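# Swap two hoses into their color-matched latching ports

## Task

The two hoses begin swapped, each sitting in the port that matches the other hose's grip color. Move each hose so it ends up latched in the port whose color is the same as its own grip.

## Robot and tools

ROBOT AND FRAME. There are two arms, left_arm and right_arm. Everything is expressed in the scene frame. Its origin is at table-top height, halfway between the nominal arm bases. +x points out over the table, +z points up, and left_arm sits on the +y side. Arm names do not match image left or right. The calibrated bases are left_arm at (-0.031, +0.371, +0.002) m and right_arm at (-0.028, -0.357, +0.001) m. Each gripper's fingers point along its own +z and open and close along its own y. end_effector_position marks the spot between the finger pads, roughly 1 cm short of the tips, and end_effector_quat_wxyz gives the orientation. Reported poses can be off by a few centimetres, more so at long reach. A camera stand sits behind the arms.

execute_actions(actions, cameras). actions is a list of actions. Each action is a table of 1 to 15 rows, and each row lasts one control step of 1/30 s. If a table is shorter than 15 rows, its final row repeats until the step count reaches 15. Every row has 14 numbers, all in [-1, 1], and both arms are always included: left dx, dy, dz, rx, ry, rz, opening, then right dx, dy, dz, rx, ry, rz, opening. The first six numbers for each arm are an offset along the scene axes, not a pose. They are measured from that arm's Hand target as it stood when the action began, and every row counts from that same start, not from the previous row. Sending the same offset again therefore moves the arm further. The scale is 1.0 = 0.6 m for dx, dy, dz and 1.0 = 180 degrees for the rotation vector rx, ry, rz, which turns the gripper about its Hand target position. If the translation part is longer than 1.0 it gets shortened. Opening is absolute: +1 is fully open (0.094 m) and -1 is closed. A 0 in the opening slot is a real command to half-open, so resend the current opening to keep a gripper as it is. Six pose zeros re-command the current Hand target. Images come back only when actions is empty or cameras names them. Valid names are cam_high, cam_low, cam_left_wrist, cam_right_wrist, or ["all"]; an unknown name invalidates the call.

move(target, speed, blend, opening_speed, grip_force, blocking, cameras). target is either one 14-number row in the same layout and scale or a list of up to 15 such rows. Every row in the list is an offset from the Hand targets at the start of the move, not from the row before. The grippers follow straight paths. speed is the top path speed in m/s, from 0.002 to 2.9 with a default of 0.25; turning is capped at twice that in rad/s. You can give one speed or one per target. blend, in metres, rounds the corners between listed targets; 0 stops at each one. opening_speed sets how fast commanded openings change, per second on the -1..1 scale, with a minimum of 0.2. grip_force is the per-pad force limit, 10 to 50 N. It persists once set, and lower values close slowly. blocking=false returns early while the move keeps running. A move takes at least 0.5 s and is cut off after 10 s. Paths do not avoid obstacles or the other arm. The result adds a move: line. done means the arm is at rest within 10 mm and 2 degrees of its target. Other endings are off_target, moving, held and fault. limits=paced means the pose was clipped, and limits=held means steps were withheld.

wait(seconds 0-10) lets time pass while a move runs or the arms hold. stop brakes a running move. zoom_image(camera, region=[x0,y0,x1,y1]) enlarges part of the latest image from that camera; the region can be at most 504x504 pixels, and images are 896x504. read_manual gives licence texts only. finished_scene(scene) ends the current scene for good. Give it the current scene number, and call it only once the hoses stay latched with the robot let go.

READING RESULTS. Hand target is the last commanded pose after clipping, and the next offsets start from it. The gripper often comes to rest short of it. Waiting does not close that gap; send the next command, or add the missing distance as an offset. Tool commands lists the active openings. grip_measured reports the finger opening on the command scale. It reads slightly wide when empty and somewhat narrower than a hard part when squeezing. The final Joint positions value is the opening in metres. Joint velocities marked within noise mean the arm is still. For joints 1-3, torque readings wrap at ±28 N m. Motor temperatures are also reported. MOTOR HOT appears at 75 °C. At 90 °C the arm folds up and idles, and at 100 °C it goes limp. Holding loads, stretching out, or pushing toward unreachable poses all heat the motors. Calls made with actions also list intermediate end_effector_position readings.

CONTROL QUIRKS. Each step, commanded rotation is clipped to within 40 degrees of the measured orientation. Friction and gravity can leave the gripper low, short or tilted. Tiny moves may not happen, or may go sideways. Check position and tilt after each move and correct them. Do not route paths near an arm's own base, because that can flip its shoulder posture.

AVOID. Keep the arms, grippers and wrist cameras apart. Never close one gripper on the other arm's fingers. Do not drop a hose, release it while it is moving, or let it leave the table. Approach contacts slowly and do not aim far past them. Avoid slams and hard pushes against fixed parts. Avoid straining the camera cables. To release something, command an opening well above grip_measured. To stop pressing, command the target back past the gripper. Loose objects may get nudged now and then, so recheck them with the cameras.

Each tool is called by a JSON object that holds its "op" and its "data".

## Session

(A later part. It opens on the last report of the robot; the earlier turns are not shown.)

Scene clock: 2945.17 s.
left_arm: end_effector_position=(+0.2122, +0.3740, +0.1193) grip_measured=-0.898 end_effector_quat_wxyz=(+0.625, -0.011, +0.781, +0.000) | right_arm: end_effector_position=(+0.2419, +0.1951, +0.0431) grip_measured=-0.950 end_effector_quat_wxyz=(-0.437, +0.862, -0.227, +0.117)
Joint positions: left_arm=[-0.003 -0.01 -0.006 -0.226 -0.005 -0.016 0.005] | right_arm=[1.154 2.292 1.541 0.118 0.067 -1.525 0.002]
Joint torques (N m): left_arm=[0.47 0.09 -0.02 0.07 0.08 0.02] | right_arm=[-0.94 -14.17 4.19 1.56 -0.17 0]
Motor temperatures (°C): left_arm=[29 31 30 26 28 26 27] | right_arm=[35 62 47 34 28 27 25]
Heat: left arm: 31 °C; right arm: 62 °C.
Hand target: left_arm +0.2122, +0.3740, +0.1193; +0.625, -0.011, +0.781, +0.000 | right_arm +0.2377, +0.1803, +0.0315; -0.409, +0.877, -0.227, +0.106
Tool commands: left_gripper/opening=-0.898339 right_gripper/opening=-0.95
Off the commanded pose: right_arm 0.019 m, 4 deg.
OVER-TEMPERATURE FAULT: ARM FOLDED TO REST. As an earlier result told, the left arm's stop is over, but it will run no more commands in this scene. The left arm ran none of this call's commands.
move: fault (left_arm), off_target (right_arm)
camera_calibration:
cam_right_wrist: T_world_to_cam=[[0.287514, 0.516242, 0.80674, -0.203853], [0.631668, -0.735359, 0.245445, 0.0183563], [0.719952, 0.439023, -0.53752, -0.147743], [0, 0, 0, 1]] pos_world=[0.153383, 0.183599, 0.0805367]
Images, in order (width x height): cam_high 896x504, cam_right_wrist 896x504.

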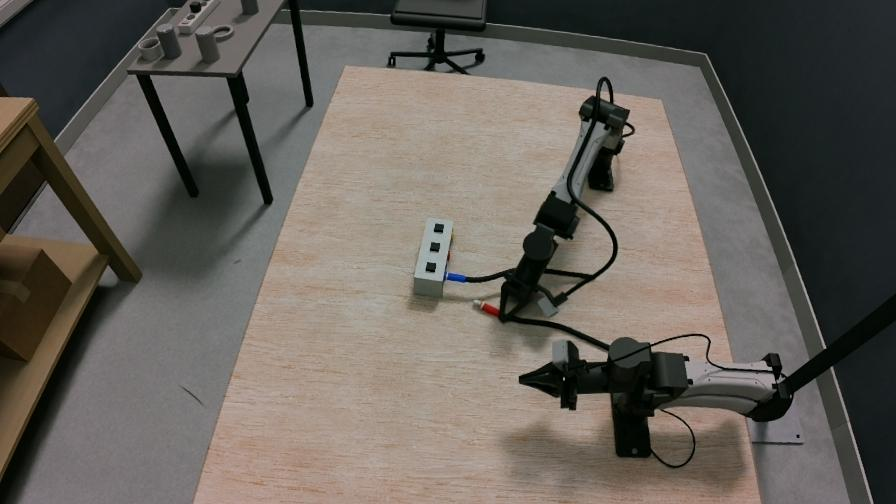

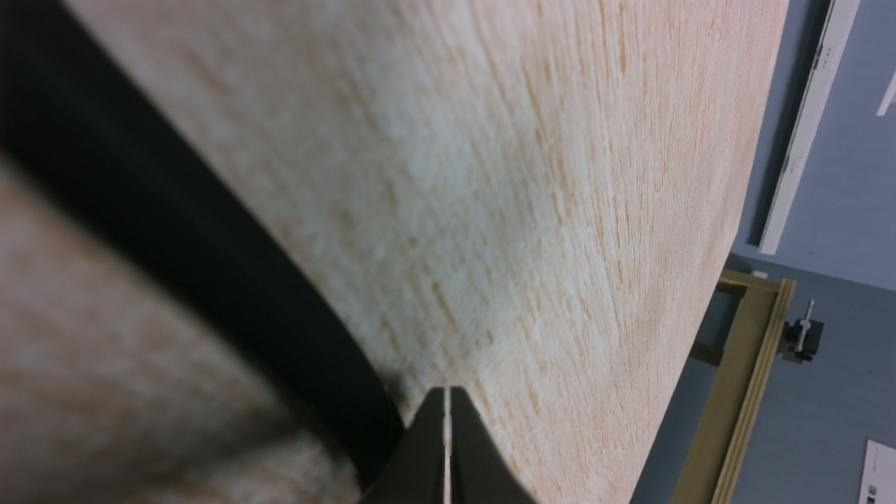

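{"op": "move", "data": {"target": [[0,0,0,0,0,0,-0.9, 0.0,0.0,0.12,0,0,0,-0.95],[0,0,0,0,0,0,-0.9, 0.0455,-0.0505,0.181,-0.1159,0.0657,-0.0054,-0.3]], "speed": [0.12,0.12], "blend": [0.01,0], "cameras": ["cam_right_wrist"]}}

Scene clock: 2961.07 s.
left_arm: end_effector_position=(+0.2122, +0.3740, +0.1193) grip_measured=-0.898 end_effector_quat_wxyz=(+0.625, -0.011, +0.781, +0.000) | right_arm: end_effector_position=(+0.2654, +0.1504, +0.1454) grip_measured=-0.301 end_effector_quat_wxyz=(-0.228, +0.937, -0.257, +0.068)
Joint positions: left_arm=[-0.003 -0.01 -0.006 -0.226 -0.005 -0.016 0.005] | right_arm=[1.071 2.595 2.819 -1.314 0.018 -1.558 0.033]
Joint torques (N m): left_arm=[0.49 0.08 -0.03 0.07 0.08 0.02] | right_arm=[-0.57 -11.92 8.81 1.19 -0.19 -0.1]
Motor temperatures (°C): left_arm=[29 31 30 26 28 26 27] | right_arm=[35 64 47 34 28 27 25]
Heat: left arm: 31 °C; right arm: 64 °C.
Hand target: left_arm +0.2122, +0.3740, +0.1193; +0.625, -0.011, +0.781, +0.000 | right_arm +0.2652, +0.1499, +0.1403; -0.217, +0.941, -0.253, +0.058
Tool commands: left_gripper/opening=-0.898339 right_gripper/opening=-0.3
Off the commanded pose: right_arm 0.005 m, 2 deg.
OVER-TEMPERATURE FAULT: ARM FOLDED TO REST. As an earlier result told, the left arm's stop is over, but it will run no more commands in this scene. The left arm ran none of this call's commands.
move: fault (left_arm)
camera_calibration:
cam_right_wrist: T_world_to_cam=[[0.448041, 0.765, 0.462639, -0.299973], [0.685063, -0.626269, 0.372124, -0.10345], [0.574411, 0.15021, -0.804667, 0.0308177], [0, 0, 0, 1]] pos_world=[0.187568, 0.160063, 0.202073]
Images, in order (width x height): cam_right_wrist 896x504.

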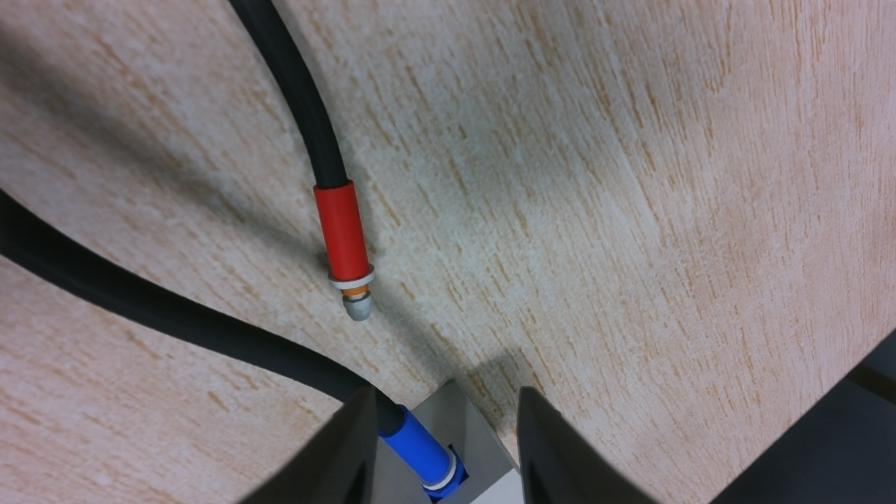

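{"op": "move", "data": {"target": [[0,0,0,0,0,0,-0.9, 0.0013,0.0097,-0.13,0,0,0,-0.35],[0,0,0,0,0,0,-0.9, 0.0013,0.0097,-0.187,0,0,0,-0.35]], "speed": [0.12,0.05], "blend": [0.005,0], "cameras": ["cam_right_wrist"]}}

Scene clock: 2972.13 s.
left_arm: end_effector_position=(+0.2122, +0.3740, +0.1193) grip_measured=-0.898 end_effector_quat_wxyz=(+0.625, -0.011, +0.781, +0.000) | right_arm: end_effector_position=(+0.2684, +0.1622, +0.0385) grip_measured=-0.349 end_effector_quat_wxyz=(-0.230, +0.937, -0.255, +0.062)
Joint positions: left_arm=[-0.003 -0.01 -0.006 -0.226 -0.005 -0.016 0.005] | right_arm=[1.073 2.495 2.193 -0.787 0.005 -1.558 0.031]
Joint torques (N m): left_arm=[0.47 0.09 -0.02 0.07 0.08 0.02] | right_arm=[-0.29 -13.93 4.25 1.4 -0.03 -0.06]
Motor temperatures (°C): left_arm=[29 31 30 26 28 26 27] | right_arm=[35 65 47 33 28 27 25]
Heat: left arm: 31 °C; right arm: 65 °C.
Hand target: left_arm +0.2122, +0.3740, +0.1193; +0.625, -0.011, +0.781, +0.000 | right_arm +0.2660, +0.1558, +0.0282; -0.217, +0.941, -0.253, +0.058
Tool commands: left_gripper/opening=-0.898339 right_gripper/opening=-0.35
Off the commanded pose: right_arm 0.013 m, 2 deg.
OVER-TEMPERATURE FAULT: ARM FOLDED TO REST. As an earlier result told, the left arm's stop is over, but it will run no more commands in this scene. The left arm ran none of this call's commands.
move: fault (left_arm), off_target (right_arm)
camera_calibration:
cam_right_wrist: T_world_to_cam=[[0.44675, 0.765385, 0.463249, -0.260642], [0.693479, -0.623395, 0.361201, -0.0606945], [0.565245, 0.159887, -0.80928, -0.0575815], [0, 0, 0, 1]] pos_world=[0.19108, 0.170861, 0.0960656]
Images, in order (width x height): cam_right_wrist 896x504.

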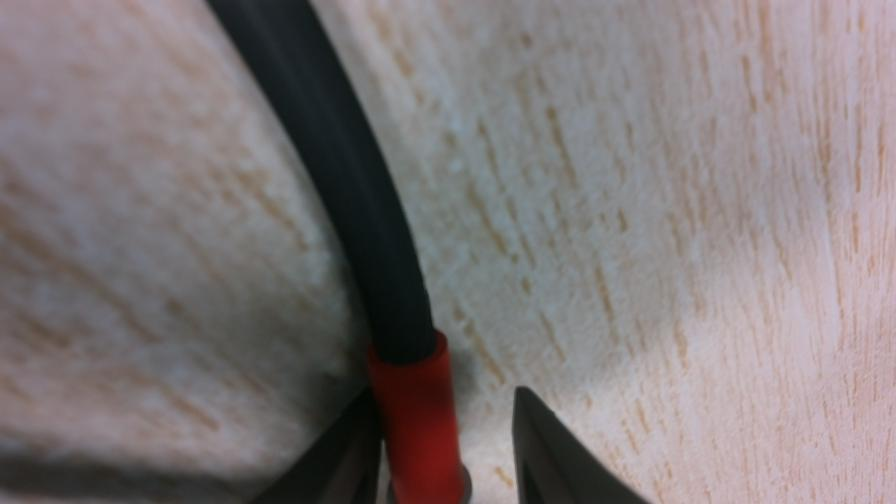

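{"op": "move", "data": {"target": [[0,0,0,0,0,0,-0.9, 0,-0.004,0,0,0,0,-0.78]], "speed": 0.05, "opening_speed": 0.5, "grip_force": [50, 40], "cameras": ["cam_right_wrist"]}}

Scene clock: 2979.73 s.
left_arm: end_effector_position=(+0.2122, +0.3740, +0.1193) grip_measured=-0.898 end_effector_quat_wxyz=(+0.625, -0.011, +0.781, +0.000) | right_arm: end_effector_position=(+0.2683, +0.1620, +0.0361) grip_measured=-0.669 end_effector_quat_wxyz=(-0.233, +0.937, -0.254, +0.062)
Joint positions: left_arm=[-0.003 -0.01 -0.006 -0.226 -0.005 -0.016 0.005] | right_arm=[1.073 2.489 2.171 -0.766 0.004 -1.559 0.016]
Joint torques (N m): left_arm=[0.49 0.09 -0.03 0.07 0.08 0.02] | right_arm=[-0.5 -14.34 4.41 1.29 -0.04 -0.08]
Motor temperatures (°C): left_arm=[29 31 30 26 28 26 27] | right_arm=[34 66 46 33 28 27 25]
Heat: left arm: 31 °C; right arm: 66 °C.
Hand target: left_arm +0.2122, +0.3740, +0.1193; +0.625, -0.011, +0.781, +0.000 | right_arm +0.2659, +0.1533, +0.0280; -0.217, +0.941, -0.253, +0.058
Tool commands: left_gripper/opening=-0.898339 right_gripper/opening=-0.78
Off the commanded pose: right_arm 0.012 m, 2 deg.
OVER-TEMPERATURE FAULT: ARM FOLDED TO REST. As an earlier result told, the left arm's stop is over, but it will run no more commands in this scene. The left arm ran none of this call's commands.
grip_force (N): 50, 40
move: fault (left_arm), off_target (right_arm)
camera_calibration:
cam_right_wrist: T_world_to_cam=[[0.445, 0.763954, 0.467279, -0.258794], [0.693226, -0.62419, 0.360313, -0.0595286], [0.566933, 0.163591, -0.807357, -0.0605912], [0, 0, 0, 1]] pos_world=[0.190781, 0.170461, 0.093459]
Images, in order (width x height): cam_right_wrist 896x504.

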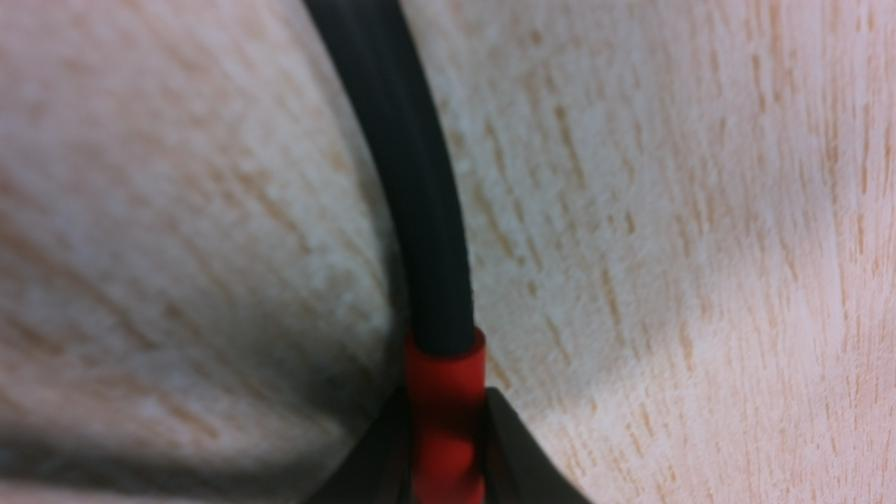

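{"op": "move", "data": {"target": [[0,0,0,0,0,0,-0.9, 0,0,0.187,0,0,0,-0.78],[0,0,0,0,0,0,-0.9, -0.16,-0.197,0.187,0,0,0.1333,-0.78]], "speed": [0.1,0.12], "blend": [0.01,0], "cameras": ["cam_right_wrist","cam_high"]}}

Scene clock: 2995.93 s.
left_arm: end_effector_position=(+0.2122, +0.3740, +0.1193) grip_measured=-0.898 end_effector_quat_wxyz=(+0.625, -0.011, +0.781, +0.000) | right_arm: end_effector_position=(+0.1709, +0.0341, +0.1277) grip_measured=-0.670 end_effector_quat_wxyz=(-0.202, +0.978, -0.058, +0.013)
Joint positions: left_arm=[-0.003 -0.01 -0.006 -0.226 -0.005 -0.016 0.005] | right_arm=[1.057 1.859 1.573 -0.909 -0.159 -1.954 0.016]
Joint torques (N m): left_arm=[0.49 0.09 -0.02 0.07 0.08 0.02] | right_arm=[-0.72 -12.23 5.55 1.32 -0.36 -0.1]
Motor temperatures (°C): left_arm=[29 31 30 26 28 26 27] | right_arm=[34 68 45 32 28 27 25]
Heat: left arm: 31 °C; right arm: 68 °C.
Hand target: left_arm +0.2122, +0.3740, +0.1193; +0.625, -0.011, +0.781, +0.000 | right_arm +0.1698, +0.0352, +0.1402; -0.225, +0.973, -0.051, +0.012
Tool commands: left_gripper/opening=-0.898339 right_gripper/opening=-0.78
Off the commanded pose: right_arm 0.013 m, 3 deg.
OVER-TEMPERATURE FAULT: ARM FOLDED TO REST. As an earlier result told, the left arm's stop is over, but it will run no more commands in this scene. The left arm ran none of this call's commands.
grip_force (N): 50, 40
move: fault (left_arm), off_target (right_arm)
camera_calibration:
cam_right_wrist: T_world_to_cam=[[0.106272, 0.912348, 0.395383, -0.0985695], [0.887056, -0.26665, 0.376869, -0.152296], [0.449264, 0.310676, -0.837641, 0.108527], [0, 0, 0, 1]] pos_world=[0.096813, 0.0156031, 0.187275]
Images, in order (width x height): cam_high 896x504, cam_right_wrist 896x504.

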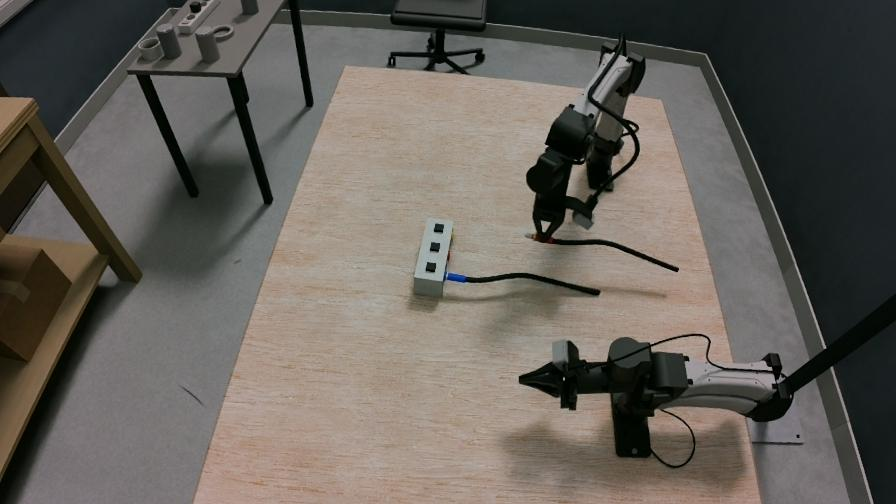

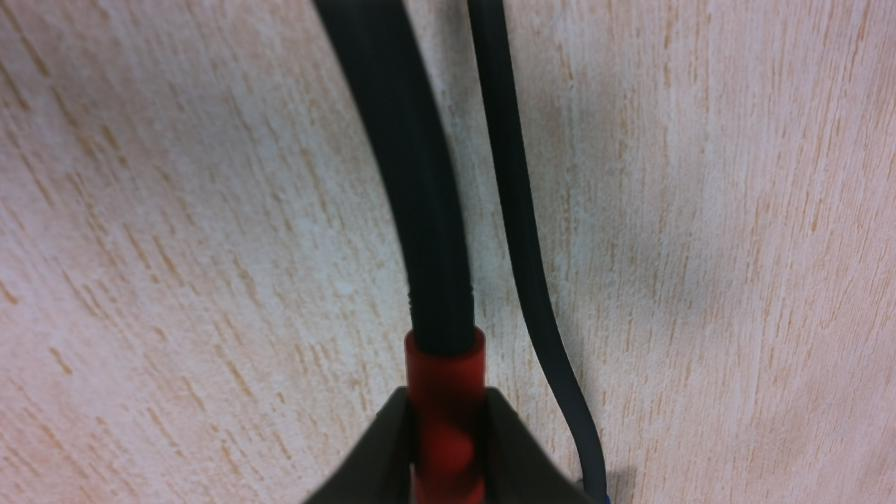

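{"op": "move", "data": {"target": [[0,0,0,0,0,0,-0.9, 0,0,-0.12,0,0,0,-0.78],[0,0,0,0,0,0,-0.9, 0,0,-0.165,0,0,0,-0.78]], "speed": [0.1,0.05], "blend": [0.005,0], "cameras": ["cam_right_wrist"]}}

Scene clock: 3002.03 s.
left_arm: end_effector_position=(+0.2122, +0.3740, +0.1193) grip_measured=-0.898 end_effector_quat_wxyz=(+0.625, -0.011, +0.781, +0.000) | right_arm: end_effector_position=(+0.1707, +0.0345, +0.0474) grip_measured=-0.670 end_effector_quat_wxyz=(-0.221, +0.973, -0.055, +0.022)
Joint positions: left_arm=[-0.003 -0.01 -0.006 -0.226 -0.005 -0.016 0.005] | right_arm=[1.057 1.892 1.272 -0.531 -0.16 -1.956 0.016]
Joint torques (N m): left_arm=[0.47 0.09 -0.02 0.07 0.08 0.02] | right_arm=[-0.73 -8.02 5.31 1.46 -0.36 -0.09]
Motor temperatures (°C): left_arm=[29 31 30 26 28 26 27] | right_arm=[34 68 45 32 28 27 26]
Heat: left arm: 31 °C; right arm: 68 °C.
Hand target: left_arm +0.2122, +0.3740, +0.1193; +0.625, -0.011, +0.781, +0.000 | right_arm +0.1698, +0.0353, +0.0413; -0.225, +0.973, -0.051, +0.012
Tool commands: left_gripper/opening=-0.898339 right_gripper/opening=-0.78
Off the commanded pose: right_arm 0.006 m, 1 deg.
OVER-TEMPERATURE FAULT: ARM FOLDED TO REST. As an earlier result told, the left arm's stop is over, but it will run no more commands in this scene. The left arm ran none of this call's commands.
grip_force (N): 50, 40
move: fault (left_arm)
camera_calibration:
cam_right_wrist: T_world_to_cam=[[0.0956091, 0.896724, 0.432141, -0.0665429], [0.879588, -0.279356, 0.385079, -0.120504], [0.46603, 0.343289, -0.815456, 0.0361363], [0, 0, 0, 1]] pos_world=[0.0955151, 0.013602, 0.104627]
Images, in order (width x height): cam_right_wrist 896x504.

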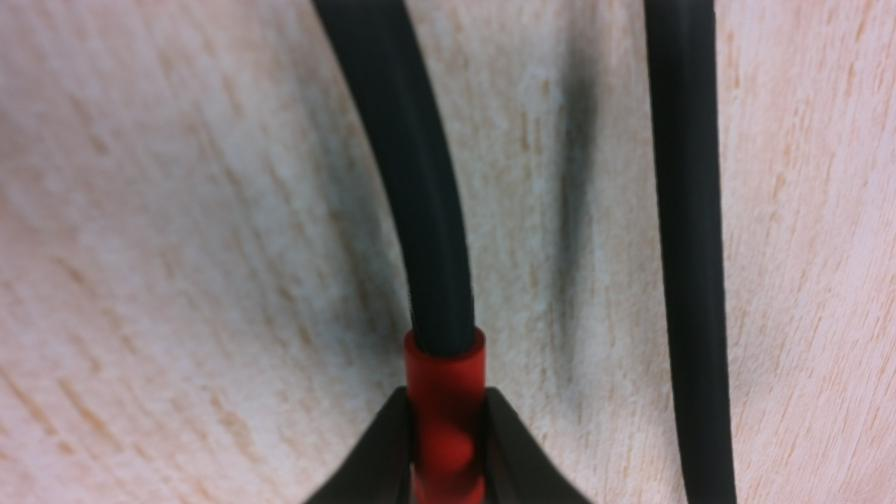

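{"op": "move", "data": {"target": [[0,0,0,0,0,0,-0.9, 0,0,-0.03,0,0,0,-0.78]], "speed": 0.05, "cameras": ["cam_right_wrist"]}}

Scene clock: 3006.47 s.
left_arm: end_effector_position=(+0.2122, +0.3740, +0.1193) grip_measured=-0.898 end_effector_quat_wxyz=(+0.625, -0.011, +0.781, +0.000) | right_arm: end_effector_position=(+0.1711, +0.0357, +0.0314) grip_measured=-0.670 end_effector_quat_wxyz=(-0.223, +0.973, -0.055, +0.022)
Joint positions: left_arm=[-0.003 -0.01 -0.006 -0.226 -0.005 -0.016 0.005] | right_arm=[1.057 1.918 1.236 -0.465 -0.162 -1.956 0.016]
Joint torques (N m): left_arm=[0.49 0.1 -0.03 0.07 0.08 0.02] | right_arm=[-0.73 -7.87 4.93 1.44 -0.34 -0.09]
Motor temperatures (°C): left_arm=[29 30 30 26 28 26 27] | right_arm=[34 68 45 32 28 27 26]
Heat: left arm: 30 °C; right arm: 68 °C.
Hand target: left_arm +0.2122, +0.3740, +0.1193; +0.625, -0.011, +0.781, +0.000 | right_arm +0.1698, +0.0353, +0.0233; -0.225, +0.973, -0.051, +0.012
Tool commands: left_gripper/opening=-0.898339 right_gripper/opening=-0.78
Off the commanded pose: right_arm 0.008 m, 1 deg.
OVER-TEMPERATURE FAULT: ARM FOLDED TO REST. As an earlier result told, the left arm's stop is over, but it will run no more commands in this scene. The left arm ran none of this call's commands.
grip_force (N): 50, 40
move: fault (left_arm)
camera_calibration:
cam_right_wrist: T_world_to_cam=[[0.0941101, 0.894835, 0.436363, -0.0605343], [0.879375, -0.280203, 0.384949, -0.114194], [0.466736, 0.347499, -0.813266, 0.0220675], [0, 0, 0, 1]] pos_world=[0.0958167, 0.0145023, 0.0883205]
Images, in order (width x height): cam_right_wrist 896x504.

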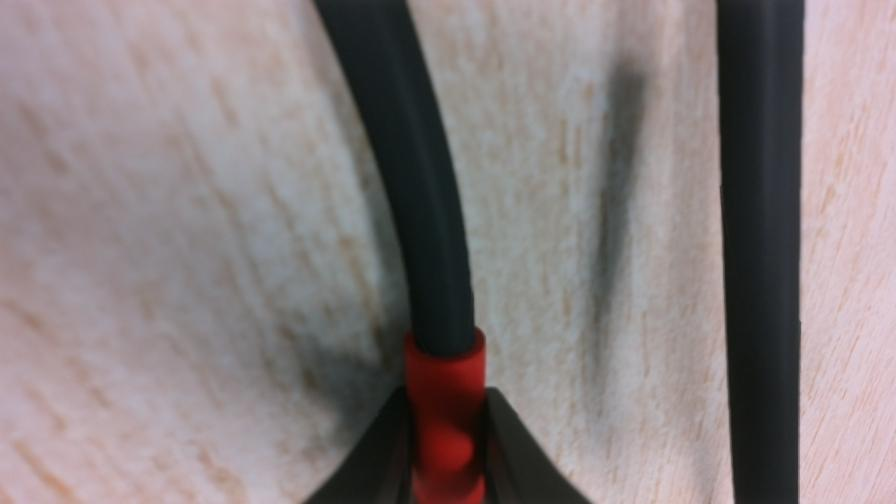

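{"op": "move", "data": {"target": [[0,0,0,0,0,0,-0.9, 0,0,0.005,0,0,0,-0.3]], "opening_speed": 0.4}}

{"op": "move", "data": {"target": [[0,0,0,0,0,0,-0.9, 0,0,0.08,0,0,0,-0.3],[0,0,0,0,0,0,-0.9, -0.02,-0.13,0.2,0,0,0,-0.3]], "speed": 0.15, "blend": [0.02,0], "cameras": ["cam_right_wrist","cam_high"]}}

Scene clock: 3011.03 s.
left_arm: end_effector_position=(+0.2122, +0.3740, +0.1193) grip_measured=-0.898 end_effector_quat_wxyz=(+0.625, -0.011, +0.781, +0.000) | right_arm: end_effector_position=(+0.1714, +0.0390, +0.0330) grip_measured=-0.302 end_effector_quat_wxyz=(-0.231, +0.971, -0.053, +0.021)
Joint positions: left_arm=[-0.003 -0.01 -0.006 -0.226 -0.005 -0.016 0.005] | right_arm=[1.057 1.918 1.236 -0.452 -0.17 -1.956 0.033]
Joint torques (N m): left_arm=[0.47 0.09 -0.02 0.07 0.08 0.02] | right_arm=[-0.73 -8.29 5.49 1.25 -0.26 -0.08]
Motor temperatures (°C): left_arm=[29 30 30 26 28 26 27] | right_arm=[34 67 44 32 27 27 26]
Heat: left arm: 30 °C; right arm: 67 °C.
Hand target: left_arm +0.2122, +0.3740, +0.1193; +0.625, -0.011, +0.781, +0.000 | right_arm +0.1698, +0.0352, +0.0263; -0.225, +0.973, -0.051, +0.012
Tool commands: left_gripper/opening=-0.898339 right_gripper/opening=-0.3
Off the commanded pose: right_arm 0.008 m, 1 deg.
OVER-TEMPERATURE FAULT: ARM FOLDED TO REST. As an earlier result told, the left arm's stop is over, but it will run no more commands in this scene. The left arm ran none of this call's commands.
grip_force (N): 50, 40
move: fault (left_arm)

Scene clock: 3012.80 s.
left_arm: end_effector_position=(+0.2122, +0.3740, +0.1193) grip_measured=-0.898 end_effector_quat_wxyz=(+0.625, -0.011, +0.781, +0.000) | right_arm: end_effector_position=(+0.1630, -0.0394, +0.1418) grip_measured=-0.301 end_effector_quat_wxyz=(-0.221, +0.973, -0.058, +0.021)
Joint positions: left_arm=[-0.003 -0.01 -0.006 -0.226 -0.005 -0.016 0.005] | right_arm=[0.954 1.574 1.287 -0.881 -0.202 -2.047 0.033]
Joint torques (N m): left_arm=[0.49 0.09 -0.03 0.07 0.08 0.02] | right_arm=[-0.53 -8.28 6.49 1.02 -0.37 -0.12]
Motor temperatures (°C): left_arm=[29 30 30 26 28 26 27] | right_arm=[34 67 44 32 27 27 26]
Heat: left arm: 30 °C; right arm: 67 °C.
Hand target: left_arm +0.2122, +0.3740, +0.1193; +0.625, -0.011, +0.781, +0.000 | right_arm +0.1579, -0.0428, +0.1463; -0.225, +0.973, -0.051, +0.012
Tool commands: left_gripper/opening=-0.898339 right_gripper/opening=-0.3
Off the commanded pose: right_arm 0.008 m, 1 deg.
OVER-TEMPERATURE FAULT: ARM FOLDED TO REST. As an earlier result told, the left arm's stop is over, but it will run no more commands in this scene. The left arm ran none of this call's commands.
grip_force (N): 50, 40
move: fault (left_arm)
camera_calibration:
cam_right_wrist: T_world_to_cam=[[0.100481, 0.896224, 0.432071, -0.0411295], [0.87958, -0.282988, 0.382436, -0.170405], [0.465019, 0.341613, -0.816736, 0.142378], [0, 0, 0, 1]] pos_world=[0.0878092, -0.0599997, 0.199225]
Images, in order (width x height): cam_high 896x504, cam_right_wrist 896x504.

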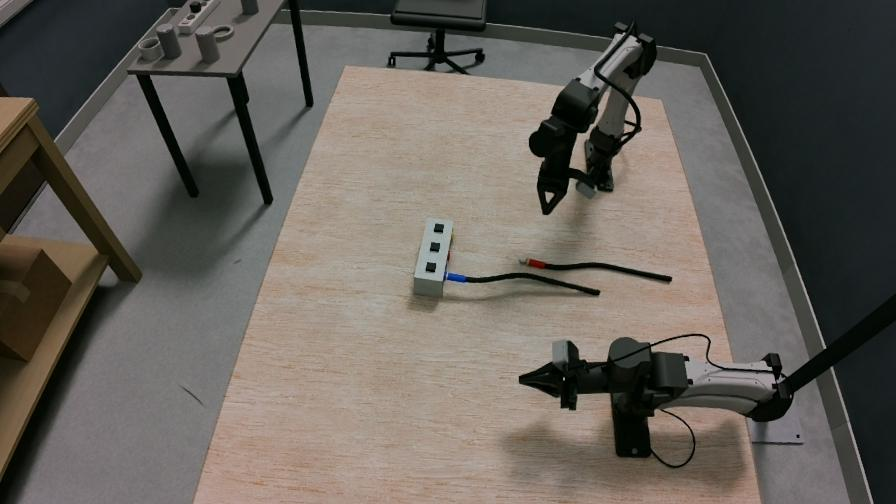

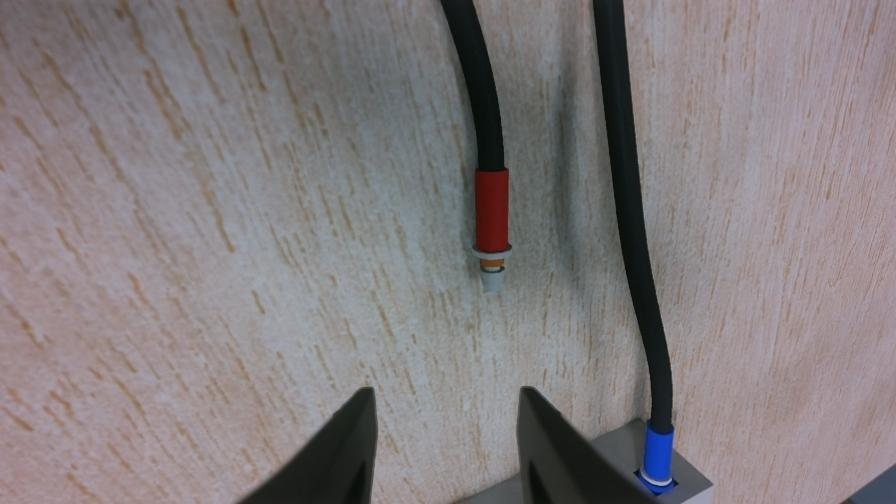

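{"op": "move", "data": {"target": [[0,0,0,0,0,0,-0.9, 0.02,-0.029,0.15,0,0,0,-0.3],[0,0,0,0,0,0,-0.9, 0.02,-0.029,0.173,0.5163,0.1246,-0.7481,-0.3]], "speed": [0.25,0.5], "blend": [0.02,0]}}

Scene clock: 3029.10 s.
left_arm: end_effector_position=(+0.2122, +0.3740, +0.1193) grip_measured=-0.898 end_effector_quat_wxyz=(+0.625, -0.011, +0.781, +0.000) | right_arm: end_effector_position=(+0.1687, -0.0636, +0.2483) grip_measured=-0.301 end_effector_quat_wxyz=(+0.558, +0.025, +0.829, -0.031)
Joint positions: left_arm=[-0.003 -0.01 -0.006 -0.226 -0.005 -0.016 0.005] | right_arm=[1.474 1.69 1.491 -1.297 1.185 1.464 0.033]
Joint torques (N m): left_arm=[0.47 0.08 -0.02 0.08 0.08 0.02] | right_arm=[-0.47 -5.97 8.66 0.37 0.57 0.29]
Motor temperatures (°C): left_arm=[29 30 30 26 28 26 27] | right_arm=[33 63 45 32 27 27 25]
Heat: left arm: 30 °C; right arm: 63 °C.
Hand target: left_arm +0.2122, +0.3740, +0.1193; +0.625, -0.011, +0.781, +0.000 | right_arm +0.1699, -0.0602, +0.2501; +0.555, +0.040, +0.830, -0.023
Tool commands: left_gripper/opening=-0.898339 right_gripper/opening=-0.3
Off the commanded pose: right_arm 0.004 m, 2 deg.
OVER-TEMPERATURE FAULT: ARM FOLDED TO REST. As an earlier result told, the left arm's stop is over, but it will run no more commands in this scene. The left arm ran none of this call's commands.
grip_force (N): 50, 40
move: fault (left_arm)

{"op": "move", "data": {"target": [[0,0,0,0,0,0,-0.9, 0.0085,0.166,-0.25,0,0,0,-0.25],[0,0,0,0,0,0,-0.9, 0.0085,0.166,-0.32,0,0,0,-0.25]], "speed": [0.2,0.08], "blend": [0.01,0], "cameras": ["cam_right_wrist"]}}

Scene clock: 3035.33 s.
left_arm: end_effector_position=(+0.2122, +0.3740, +0.1193) grip_measured=-0.898 end_effector_quat_wxyz=(+0.625, -0.011, +0.781, +0.000) | right_arm: end_effector_position=(+0.1765, +0.0381, +0.0661) grip_measured=-0.251 end_effector_quat_wxyz=(+0.555, +0.032, +0.831, -0.033)
Joint positions: left_arm=[-0.003 -0.01 -0.006 -0.226 -0.005 -0.016 0.005] | right_arm=[1.483 2.249 1.541 -0.837 1.179 1.522 0.035]
Joint torques (N m): left_arm=[0.47 0.09 -0.02 0.07 0.08 0.02] | right_arm=[0.29 -9.89 4.37 0.69 0.64 0.23]
Motor temperatures (°C): left_arm=[29 30 30 26 28 26 27] | right_arm=[33 62 45 31 27 27 25]
Heat: left arm: 30 °C; right arm: 62 °C.
Hand target: left_arm +0.2122, +0.3740, +0.1193; +0.625, -0.011, +0.781, +0.000 | right_arm +0.1749, +0.0394, +0.0580; +0.555, +0.040, +0.830, -0.024
Tool commands: left_gripper/opening=-0.898339 right_gripper/opening=-0.25
Off the commanded pose: right_arm 0.008 m, 1 deg.
OVER-TEMPERATURE FAULT: ARM FOLDED TO REST. As an earlier result told, the left arm's stop is over, but it will run no more commands in this scene. The left arm ran none of this call's commands.
grip_force (N): 50, 40
move: fault (left_arm)
camera_calibration:
cam_right_wrist: T_world_to_cam=[[-0.0874336, -0.995929, 0.0219213, 0.0531793], [-0.724102, 0.0484263, -0.687991, 0.209696], [0.684129, -0.0760268, -0.725388, 0.0189839], [0, 0, 0, 1]] pos_world=[0.143504, 0.0442513, 0.156874]
Images, in order (width x height): cam_right_wrist 896x504.

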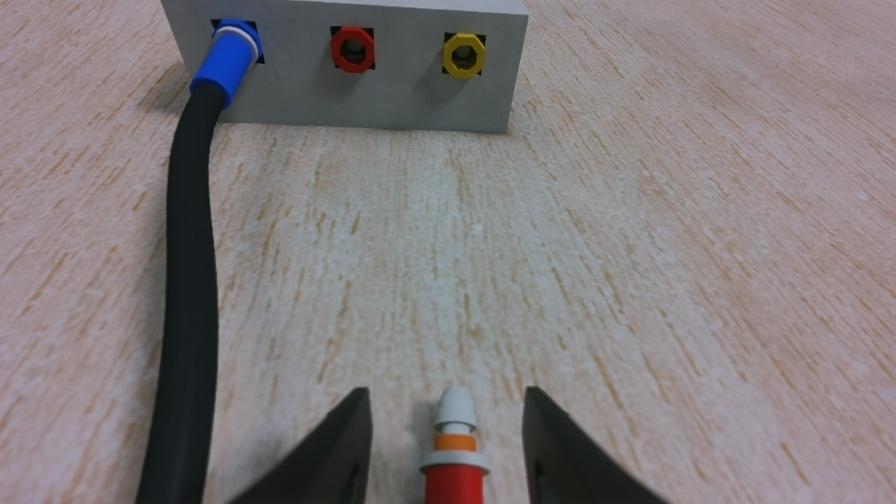

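{"op": "move", "data": {"target": [[0,0,0,0,0,0,-0.9, -0.009,-0.003,-0.03,0,0,0,-0.25],[0,0,0,0,0,0,-0.9, -0.009,-0.003,-0.068,0,0,0,-0.25]], "speed": [0.06,0.05], "blend": [0.005,0], "cameras": ["cam_right_wrist"]}}

Scene clock: 3043.20 s.
left_arm: end_effector_position=(+0.2122, +0.3740, +0.1193) grip_measured=-0.898 end_effector_quat_wxyz=(+0.625, -0.011, +0.781, +0.000) | right_arm: end_effector_position=(+0.1720, +0.0376, +0.0321) grip_measured=-0.251 end_effector_quat_wxyz=(+0.556, +0.032, +0.830, -0.031)
Joint positions: left_arm=[-0.003 -0.01 -0.006 -0.226 -0.005 -0.016 0.005] | right_arm=[1.494 2.317 1.504 -0.756 1.182 1.551 0.035]
Joint torques (N m): left_arm=[0.47 0.09 -0.03 0.07 0.08 0.02] | right_arm=[0.44 -8.76 3.66 0.77 0.6 0.3]
Motor temperatures (°C): left_arm=[29 30 30 26 28 26 27] | right_arm=[33 62 45 31 27 27 25]
Heat: left arm: 30 °C; right arm: 62 °C.
Hand target: left_arm +0.2122, +0.3740, +0.1193; +0.625, -0.011, +0.781, +0.000 | right_arm +0.1696, +0.0375, +0.0171; +0.555, +0.040, +0.830, -0.024
Tool commands: left_gripper/opening=-0.898339 right_gripper/opening=-0.25
Off the commanded pose: right_arm 0.015 m, 1 deg.
OVER-TEMPERATURE FAULT: ARM FOLDED TO REST. As an earlier result told, the left arm's stop is over, but it will run no more commands in this scene. The left arm ran none of this call's commands.
grip_force (N): 50, 40
move: fault (left_arm), off_target (right_arm)
camera_calibration:
cam_right_wrist: T_world_to_cam=[[-0.0872276, -0.996011, 0.0187763, 0.053081], [-0.722158, 0.0502387, -0.689901, 0.182759], [0.686206, -0.0737379, -0.72366, -0.00319627], [0, 0, 0, 1]] pos_world=[0.138804, 0.043452, 0.122776]
Images, in order (width x height): cam_right_wrist 896x504.

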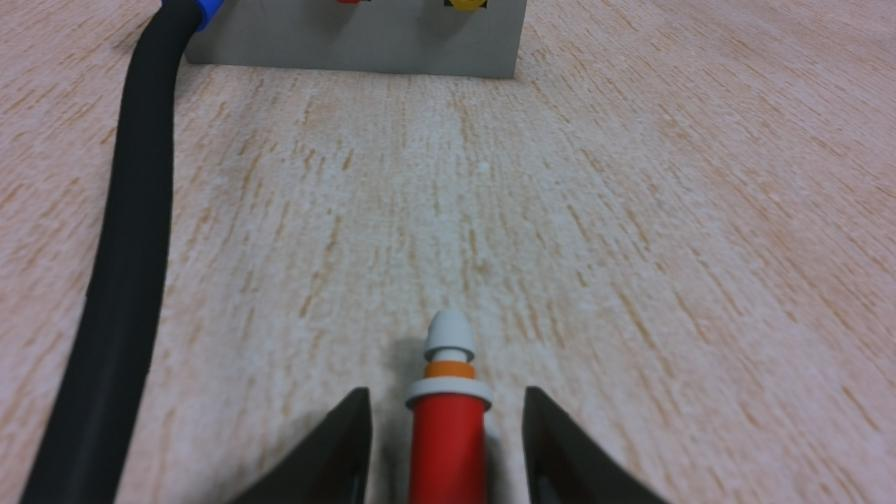

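{"op": "move", "data": {"target": [[0,0,0,0,0,0,-0.9, 0,0,-0.014,0,0,0,-0.25]], "speed": 0.04, "cameras": ["cam_right_wrist"]}}

Scene clock: 3052.23 s.
left_arm: end_effector_position=(+0.2122, +0.3740, +0.1193) grip_measured=-0.898 end_effector_quat_wxyz=(+0.625, -0.011, +0.781, +0.000) | right_arm: end_effector_position=(+0.1724, +0.0391, +0.0328) grip_measured=-0.251 end_effector_quat_wxyz=(+0.563, +0.033, +0.826, -0.028)
Joint positions: left_arm=[-0.003 -0.01 -0.006 -0.226 -0.005 -0.016 0.005] | right_arm=[1.496 2.321 1.504 -0.744 1.197 1.551 0.035]
Joint torques (N m): left_arm=[0.47 0.09 -0.03 0.07 0.08 0.02] | right_arm=[0.32 -7.68 3.14 0.88 0.45 0.34]
Motor temperatures (°C): left_arm=[29 30 30 26 28 26 27] | right_arm=[33 62 44 30 27 27 25]
Heat: left arm: 30 °C; right arm: 62 °C.
Hand target: left_arm +0.2122, +0.3740, +0.1193; +0.625, -0.011, +0.781, +0.000 | right_arm +0.1695, +0.0375, +0.0088; +0.555, +0.039, +0.830, -0.024
Tool commands: left_gripper/opening=-0.898339 right_gripper/opening=-0.25
Off the commanded pose: right_arm 0.024 m, 1 deg.
OVER-TEMPERATURE FAULT: ARM FOLDED TO REST. As an earlier result told, the left arm's stop is over, but it will run no more commands in this scene. The left arm ran none of this call's commands.
grip_force (N): 50, 40
move: fault (left_arm), off_target (right_arm)
camera_calibration:
cam_right_wrist: T_world_to_cam=[[-0.0856942, -0.996253, 0.0116517, 0.054654], [-0.711207, 0.0529771, -0.700984, 0.181785], [0.69774, -0.0683571, -0.713082, -0.00535545], [0, 0, 0, 1]] pos_world=[0.137707, 0.0444527, 0.122973]
Images, in order (width x height): cam_right_wrist 896x504.

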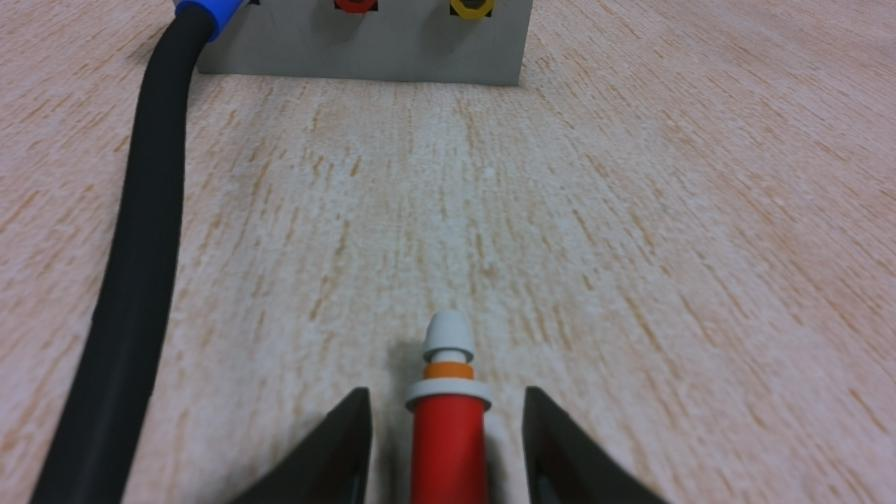

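{"op": "move", "data": {"target": [[0,0,0,0,0,0,-0.9, 0,0,0.006,0,0,0,-0.8]], "opening_speed": 0.5, "grip_force": [50, 50], "cameras": ["cam_right_wrist"]}}

Scene clock: 3055.87 s.
left_arm: end_effector_position=(+0.2122, +0.3740, +0.1193) grip_measured=-0.898 end_effector_quat_wxyz=(+0.625, -0.011, +0.781, +0.000) | right_arm: end_effector_position=(+0.1710, +0.0399, +0.0330) grip_measured=-0.671 end_effector_quat_wxyz=(+0.563, +0.032, +0.825, -0.027)
Joint positions: left_arm=[-0.003 -0.01 -0.006 -0.226 -0.005 -0.016 0.005] | right_arm=[1.499 2.321 1.504 -0.744 1.198 1.551 0.015]
Joint torques (N m): left_arm=[0.49 0.09 -0.03 0.07 0.08 0.02] | right_arm=[-0.09 -8.29 3.36 0.78 0.44 0.32]
Motor temperatures (°C): left_arm=[29 30 30 26 28 26 27] | right_arm=[33 62 43 30 27 27 25]
Heat: left arm: 30 °C; right arm: 62 °C.
Hand target: left_arm +0.2122, +0.3740, +0.1193; +0.625, -0.011, +0.781, +0.000 | right_arm +0.1697, +0.0375, +0.0124; +0.555, +0.040, +0.830, -0.024
Tool commands: left_gripper/opening=-0.898339 right_gripper/opening=-0.8
Off the commanded pose: right_arm 0.021 m, 1 deg.
OVER-TEMPERATURE FAULT: ARM FOLDED TO REST. As an earlier result told, the left arm's stop is over, but it will run no more commands in this scene. The left arm ran none of this call's commands.
move: fault (left_arm), off_target (right_arm)
camera_calibration:
cam_right_wrist: T_world_to_cam=[[-0.081889, -0.996577, 0.0113238, 0.0546545], [-0.710335, 0.0503911, -0.702058, 0.180953], [0.699084, -0.0655345, -0.71203, -0.00456249], [0, 0, 0, 1]] pos_world=[0.136202, 0.0450501, 0.123172]
Images, in order (width x height): cam_right_wrist 896x504.

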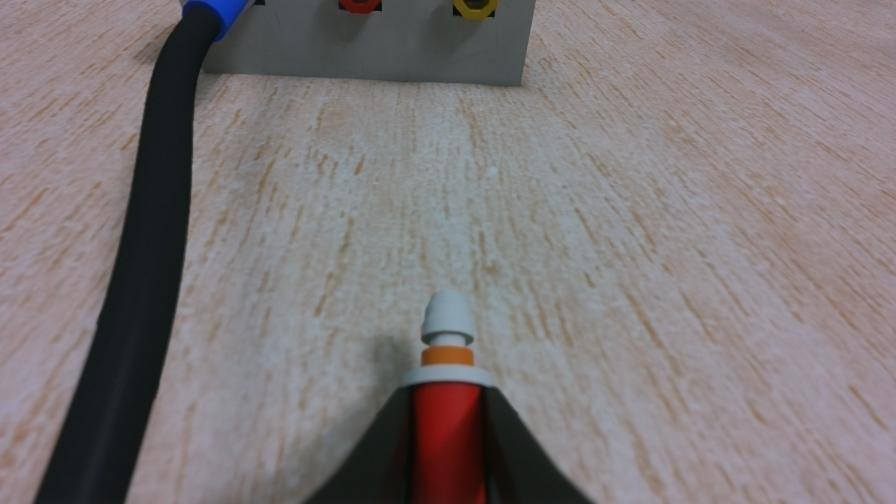

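{"op": "move", "data": {"target": [[0,0,0,0,0,0,-0.9, 0,0,0.15,0,0,0,-0.8],[0,0,0,0,0,0,-0.9, 0,-0.21,0.379,0,0,0,-0.85]], "speed": [0.1,0.25], "blend": [0.02,0], "cameras": ["cam_right_wrist"]}}

Scene clock: 3068.30 s.
left_arm: end_effector_position=(+0.2122, +0.3740, +0.1193) grip_measured=-0.898 end_effector_quat_wxyz=(+0.625, -0.011, +0.781, +0.000) | right_arm: end_effector_position=(+0.1690, -0.0837, +0.2395) grip_measured=-0.672 end_effector_quat_wxyz=(+0.555, +0.036, +0.831, -0.022)
Joint positions: left_arm=[-0.003 -0.01 -0.006 -0.226 -0.005 -0.016 0.005] | right_arm=[1.463 1.602 1.366 -1.227 1.175 1.458 0.015]
Joint torques (N m): left_arm=[0.47 0.09 -0.02 0.07 0.08 0.02] | right_arm=[-0.43 -7.41 5.29 0.45 0.67 0.11]
Motor temperatures (°C): left_arm=[29 30 30 26 28 26 27] | right_arm=[33 61 43 30 27 27 26]
Heat: left arm: 30 °C; right arm: 61 °C.
Hand target: left_arm +0.2122, +0.3740, +0.1193; +0.625, -0.011, +0.781, +0.000 | right_arm +0.1696, -0.0885, +0.2398; +0.555, +0.039, +0.830, -0.024
Tool commands: left_gripper/opening=-0.898339 right_gripper/opening=-0.85
Off the commanded pose: right_arm 0.005 m, 0 deg.
OVER-TEMPERATURE FAULT: ARM FOLDED TO REST. As an earlier result told, the left arm's stop is over, but it will run no more commands in this scene. The left arm ran none of this call's commands.
move: fault (left_arm)
camera_calibration:
cam_right_wrist: T_world_to_cam=[[-0.082505, -0.996589, -0.00163495, -0.0678119], [-0.723955, 0.0610616, -0.687139, 0.330366], [0.684895, -0.0555087, -0.726524, 0.142472], [0, 0, 0, 1]] pos_world=[0.135997, -0.0798449, 0.330406]
Images, in order (width x height): cam_right_wrist 896x504.

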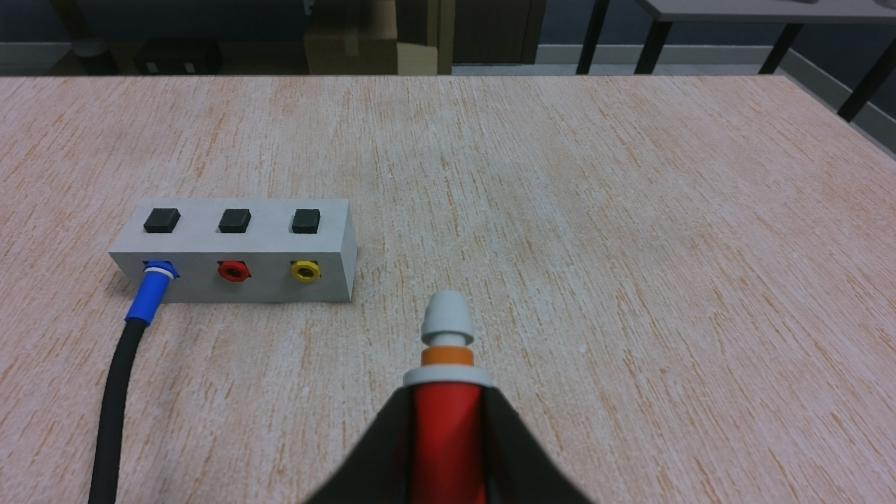

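{"op": "wait", "data": {"seconds": 10}}

{"op": "wait", "data": {"seconds": 10}}

{"op": "move", "data": {"target": [[0,0,0,0,0,0,-0.9, 0.1173,0.1975,-0.133,0,0,0,-0.85],[0,0,0,0,0,0,-0.9, 0.1857,0.2747,-0.1747,0,0,0,-0.85],[0,0,0,0,0,0,-0.9, 0.2023,0.2728,-0.263,0,0,0,-0.85],[0,0,0,0,0,0,-0.9, 0.2673,0.2617,-0.2897,0,0,0,-0.85]], "speed": [0.25, 0.12, 0.06, 0.04], "blend": [0.02, 0, 0.01, 0], "cameras": ["cam_right_wrist"]}}

Scene clock: 3086.00 s.
left_arm: end_effector_position=(+0.2122, +0.3740, +0.1193) grip_measured=-0.898 end_effector_quat_wxyz=(+0.625, -0.011, +0.781, +0.000) | right_arm: end_effector_position=(+0.1690, -0.0837, +0.2395) grip_measured=-0.672 end_effector_quat_wxyz=(+0.555, +0.036, +0.831, -0.022)
Joint positions: left_arm=[-0.003 -0.01 -0.006 -0.226 -0.005 -0.016 0.005] | right_arm=[1.463 1.602 1.366 -1.227 1.175 1.458 0.015]
Joint torques (N m): left_arm=[0.49 0.09 -0.03 0.07 0.08 0.02] | right_arm=[-0.43 -7.39 5.26 0.45 0.67 0.11]
Motor temperatures (°C): left_arm=[29 30 30 26 28 26 27] | right_arm=[32 58 43 29 27 27 26]
Heat: left arm: 30 °C; right arm: 58 °C.
Hand target: left_arm +0.2122, +0.3740, +0.1193; +0.625, -0.011, +0.781, +0.000 | right_arm +0.1696, -0.0885, +0.2398; +0.555, +0.039, +0.830, -0.024
Tool commands: left_gripper/opening=-0.898339 right_gripper/opening=-0.85
Off the commanded pose: right_arm 0.005 m, 0 deg.
OVER-TEMPERATURE FAULT: ARM FOLDED TO REST. As an earlier result told, the left arm's stop is over, but it will run no more commands in this scene.
wait: 10.00 s; at rest from the start

Scene clock: 3096.00 s.
left_arm: end_effector_position=(+0.2122, +0.3740, +0.1193) grip_measured=-0.898 end_effector_quat_wxyz=(+0.625, -0.011, +0.781, +0.000) | right_arm: end_effector_position=(+0.1690, -0.0837, +0.2395) grip_measured=-0.672 end_effector_quat_wxyz=(+0.555, +0.036, +0.831, -0.022)
Joint positions: left_arm=[-0.003 -0.01 -0.006 -0.226 -0.005 -0.016 0.005] | right_arm=[1.463 1.602 1.366 -1.227 1.175 1.458 0.015]
Joint torques (N m): left_arm=[0.49 0.09 -0.02 0.07 0.08 0.02] | right_arm=[-0.4 -7.41 5.27 0.44 0.67 0.11]
Motor temperatures (°C): left_arm=[29 30 30 26 28 26 27] | right_arm=[32 56 43 29 27 27 26]
Heat: left arm: 30 °C; right arm: 56 °C.
Hand target: left_arm +0.2122, +0.3740, +0.1193; +0.625, -0.011, +0.781, +0.000 | right_arm +0.1696, -0.0885, +0.2398; +0.555, +0.039, +0.830, -0.024
Tool commands: left_gripper/opening=-0.898339 right_gripper/opening=-0.85
Off the commanded pose: right_arm 0.005 m, 0 deg.
OVER-TEMPERATURE FAULT: ARM FOLDED TO REST. As an earlier result told, the left arm's stop is over, but it will run no more commands in this scene.
wait: 10.00 s; at rest by 0.17 s

Scene clock: 3100.33 s.
left_arm: end_effector_position=(+0.2122, +0.3740, +0.1193) grip_measured=-0.898 end_effector_quat_wxyz=(+0.625, -0.011, +0.781, +0.000) | right_arm: end_effector_position=(+0.3278, +0.0689, +0.0783) grip_measured=-0.672 end_effector_quat_wxyz=(+0.557, +0.036, +0.829, -0.027)
Joint positions: left_arm=[-0.003 -0.01 -0.006 -0.226 -0.005 -0.016 0.005] | right_arm=[1.173 2.347 1.694 -0.252 1.071 0.837 0.015]
Joint torques (N m): left_arm=[0.49 0.08 -0.03 0.07 0.08 0.02] | right_arm=[-0.57 -10.91 5.26 1.85 0.44 0.07]
Motor temperatures (°C): left_arm=[29 30 30 26 28 26 27] | right_arm=[32 57 43 29 27 27 26]
Heat: left arm: 30 °C; right arm: 57 °C.
Hand target: left_arm +0.2122, +0.3740, +0.1193; +0.625, -0.011, +0.781, +0.000 | right_arm +0.3301, +0.0684, +0.0660; +0.555, +0.040, +0.830, -0.024
Tool commands: left_gripper/opening=-0.898339 right_gripper/opening=-0.85
Off the commanded pose: right_arm 0.013 m, 1 deg.
OVER-TEMPERATURE FAULT: ARM FOLDED TO REST. As an earlier result told, the left arm's stop is over, but it will run no more commands in this scene. The left arm ran none of this call's commands.
move: fault (left_arm), off_target (right_arm)
camera_calibration:
cam_right_wrist: T_world_to_cam=[[-0.0889024, -0.996019, 0.00651492, 0.098527], [-0.719484, 0.0596936, -0.691939, 0.324277], [0.688796, -0.0662024, -0.721927, -0.0758368], [0, 0, 0, 1]] pos_world=[0.294308, 0.073757, 0.16899]
Images, in order (width x height): cam_right_wrist 896x504.

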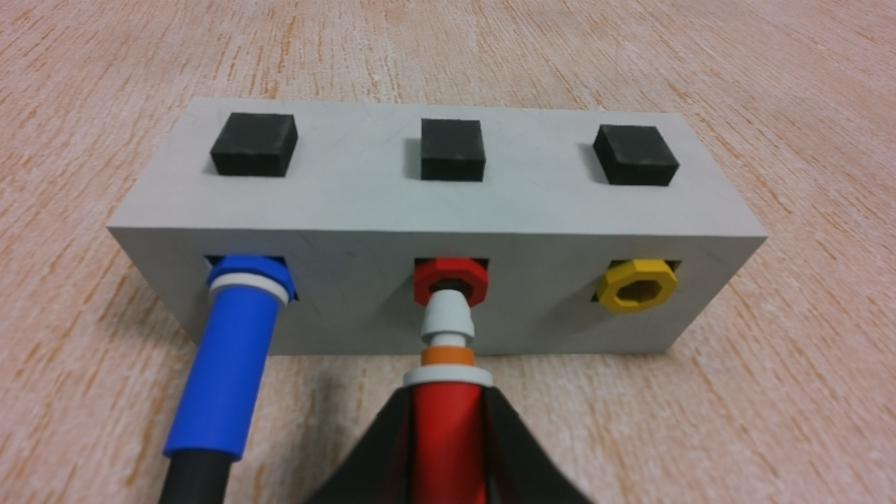

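{"op": "move", "data": {"target": [[0,0,0,0,0,0,-0.9, 0.0565,-0.0072,-0.0033,0,0,0,-0.85],[0,0,0,0,0,0,-0.9, 0.2403,-0.1962,0.0493,-0.0039,-0.0581,-0.1096,-0.85],[0,0,0,0,0,0,-0.9, 0.2403,-0.1962,0.0693,-0.0039,-0.0881,-0.1296,-0.85],[0,0,0,0,0,0,-0.9, 0.2403,-0.1962,0.0293,-0.0039,-0.0281,-0.0896,-0.85],[0,0,0,0,0,0,-0.9, 0.2403,-0.1962,0.0693,-0.0039,-0.0881,-0.0896,-0.85],[0,0,0,0,0,0,-0.9, 0.2403,-0.1962,0.0293,-0.0039,-0.0281,-0.1296,-0.85],[0,0,0,0,0,0,-0.9, 0.0732,-0.0082,-0.0033,0,0,0,-0.85]], "speed": [0.04,0.15,0.15,0.15,0.15,0.15,0.35], "blend": [0.003,0.002,0.002,0.002,0.002,0.002,0], "cameras": ["cam_right_wrist"]}}

Scene clock: 3119.90 s.
left_arm: end_effector_position=(+0.2122, +0.3740, +0.1193) grip_measured=-0.898 end_effector_quat_wxyz=(+0.625, -0.011, +0.781, +0.000) | right_arm: end_effector_position=(+0.3533, +0.0644, +0.0695) grip_measured=-0.672 end_effector_quat_wxyz=(+0.540, +0.010, +0.840, -0.047)
Joint positions: left_arm=[-0.003 -0.01 -0.006 -0.226 -0.005 -0.016 0.005] | right_arm=[1.117 2.382 1.744 -0.252 1.012 0.735 0.015]
Joint torques (N m): left_arm=[0.49 0.09 -0.02 0.07 0.08 0.02] | right_arm=[-3.18 -10.43 6.13 2.81 0.47 -0.06]
Motor temperatures (°C): left_arm=[29 30 30 26 28 26 27] | right_arm=[36 61 44 32 28 27 27]
Heat: left arm: 30 °C; right arm: 61 °C.
Hand target: left_arm +0.2122, +0.3740, +0.1193; +0.625, -0.011, +0.781, +0.000 | right_arm +0.3741, +0.0636, +0.0641; +0.555, +0.040, +0.830, -0.024
Tool commands: left_gripper/opening=-0.898339 right_gripper/opening=-0.85
Off the commanded pose: right_arm 0.021 m, 5 deg.
OVER-TEMPERATURE FAULT: ARM FOLDED TO REST. As an earlier result told, the left arm's stop is over, but it will run no more commands in this scene. The left arm ran none of this call's commands.
move: fault (left_arm), off_target (right_arm)
camera_calibration:
cam_right_wrist: T_world_to_cam=[[-0.0663313, -0.995362, 0.0696716, 0.0840203], [-0.750018, 0.00368539, -0.661407, 0.349061], [0.658083, -0.096127, -0.746784, -0.0855359], [0, 0, 0, 1]] pos_world=[0.323665, 0.0741219, 0.161141]
Images, in order (width x height): cam_right_wrist 896x504.

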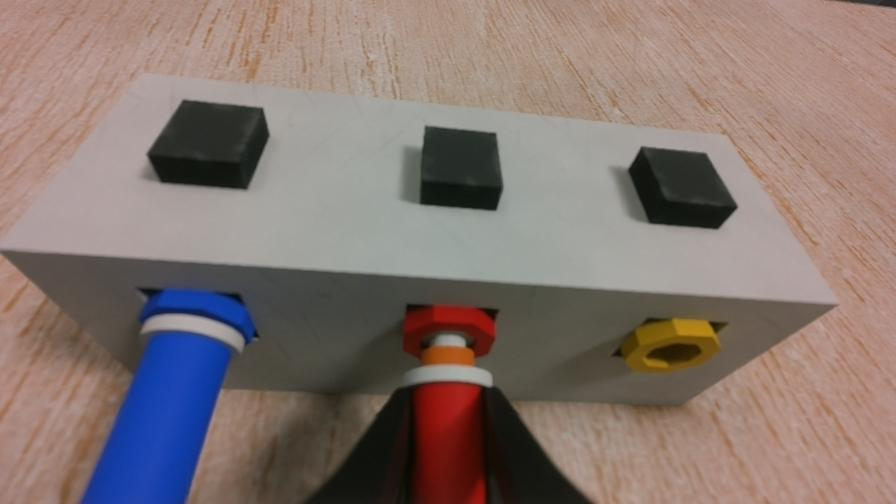

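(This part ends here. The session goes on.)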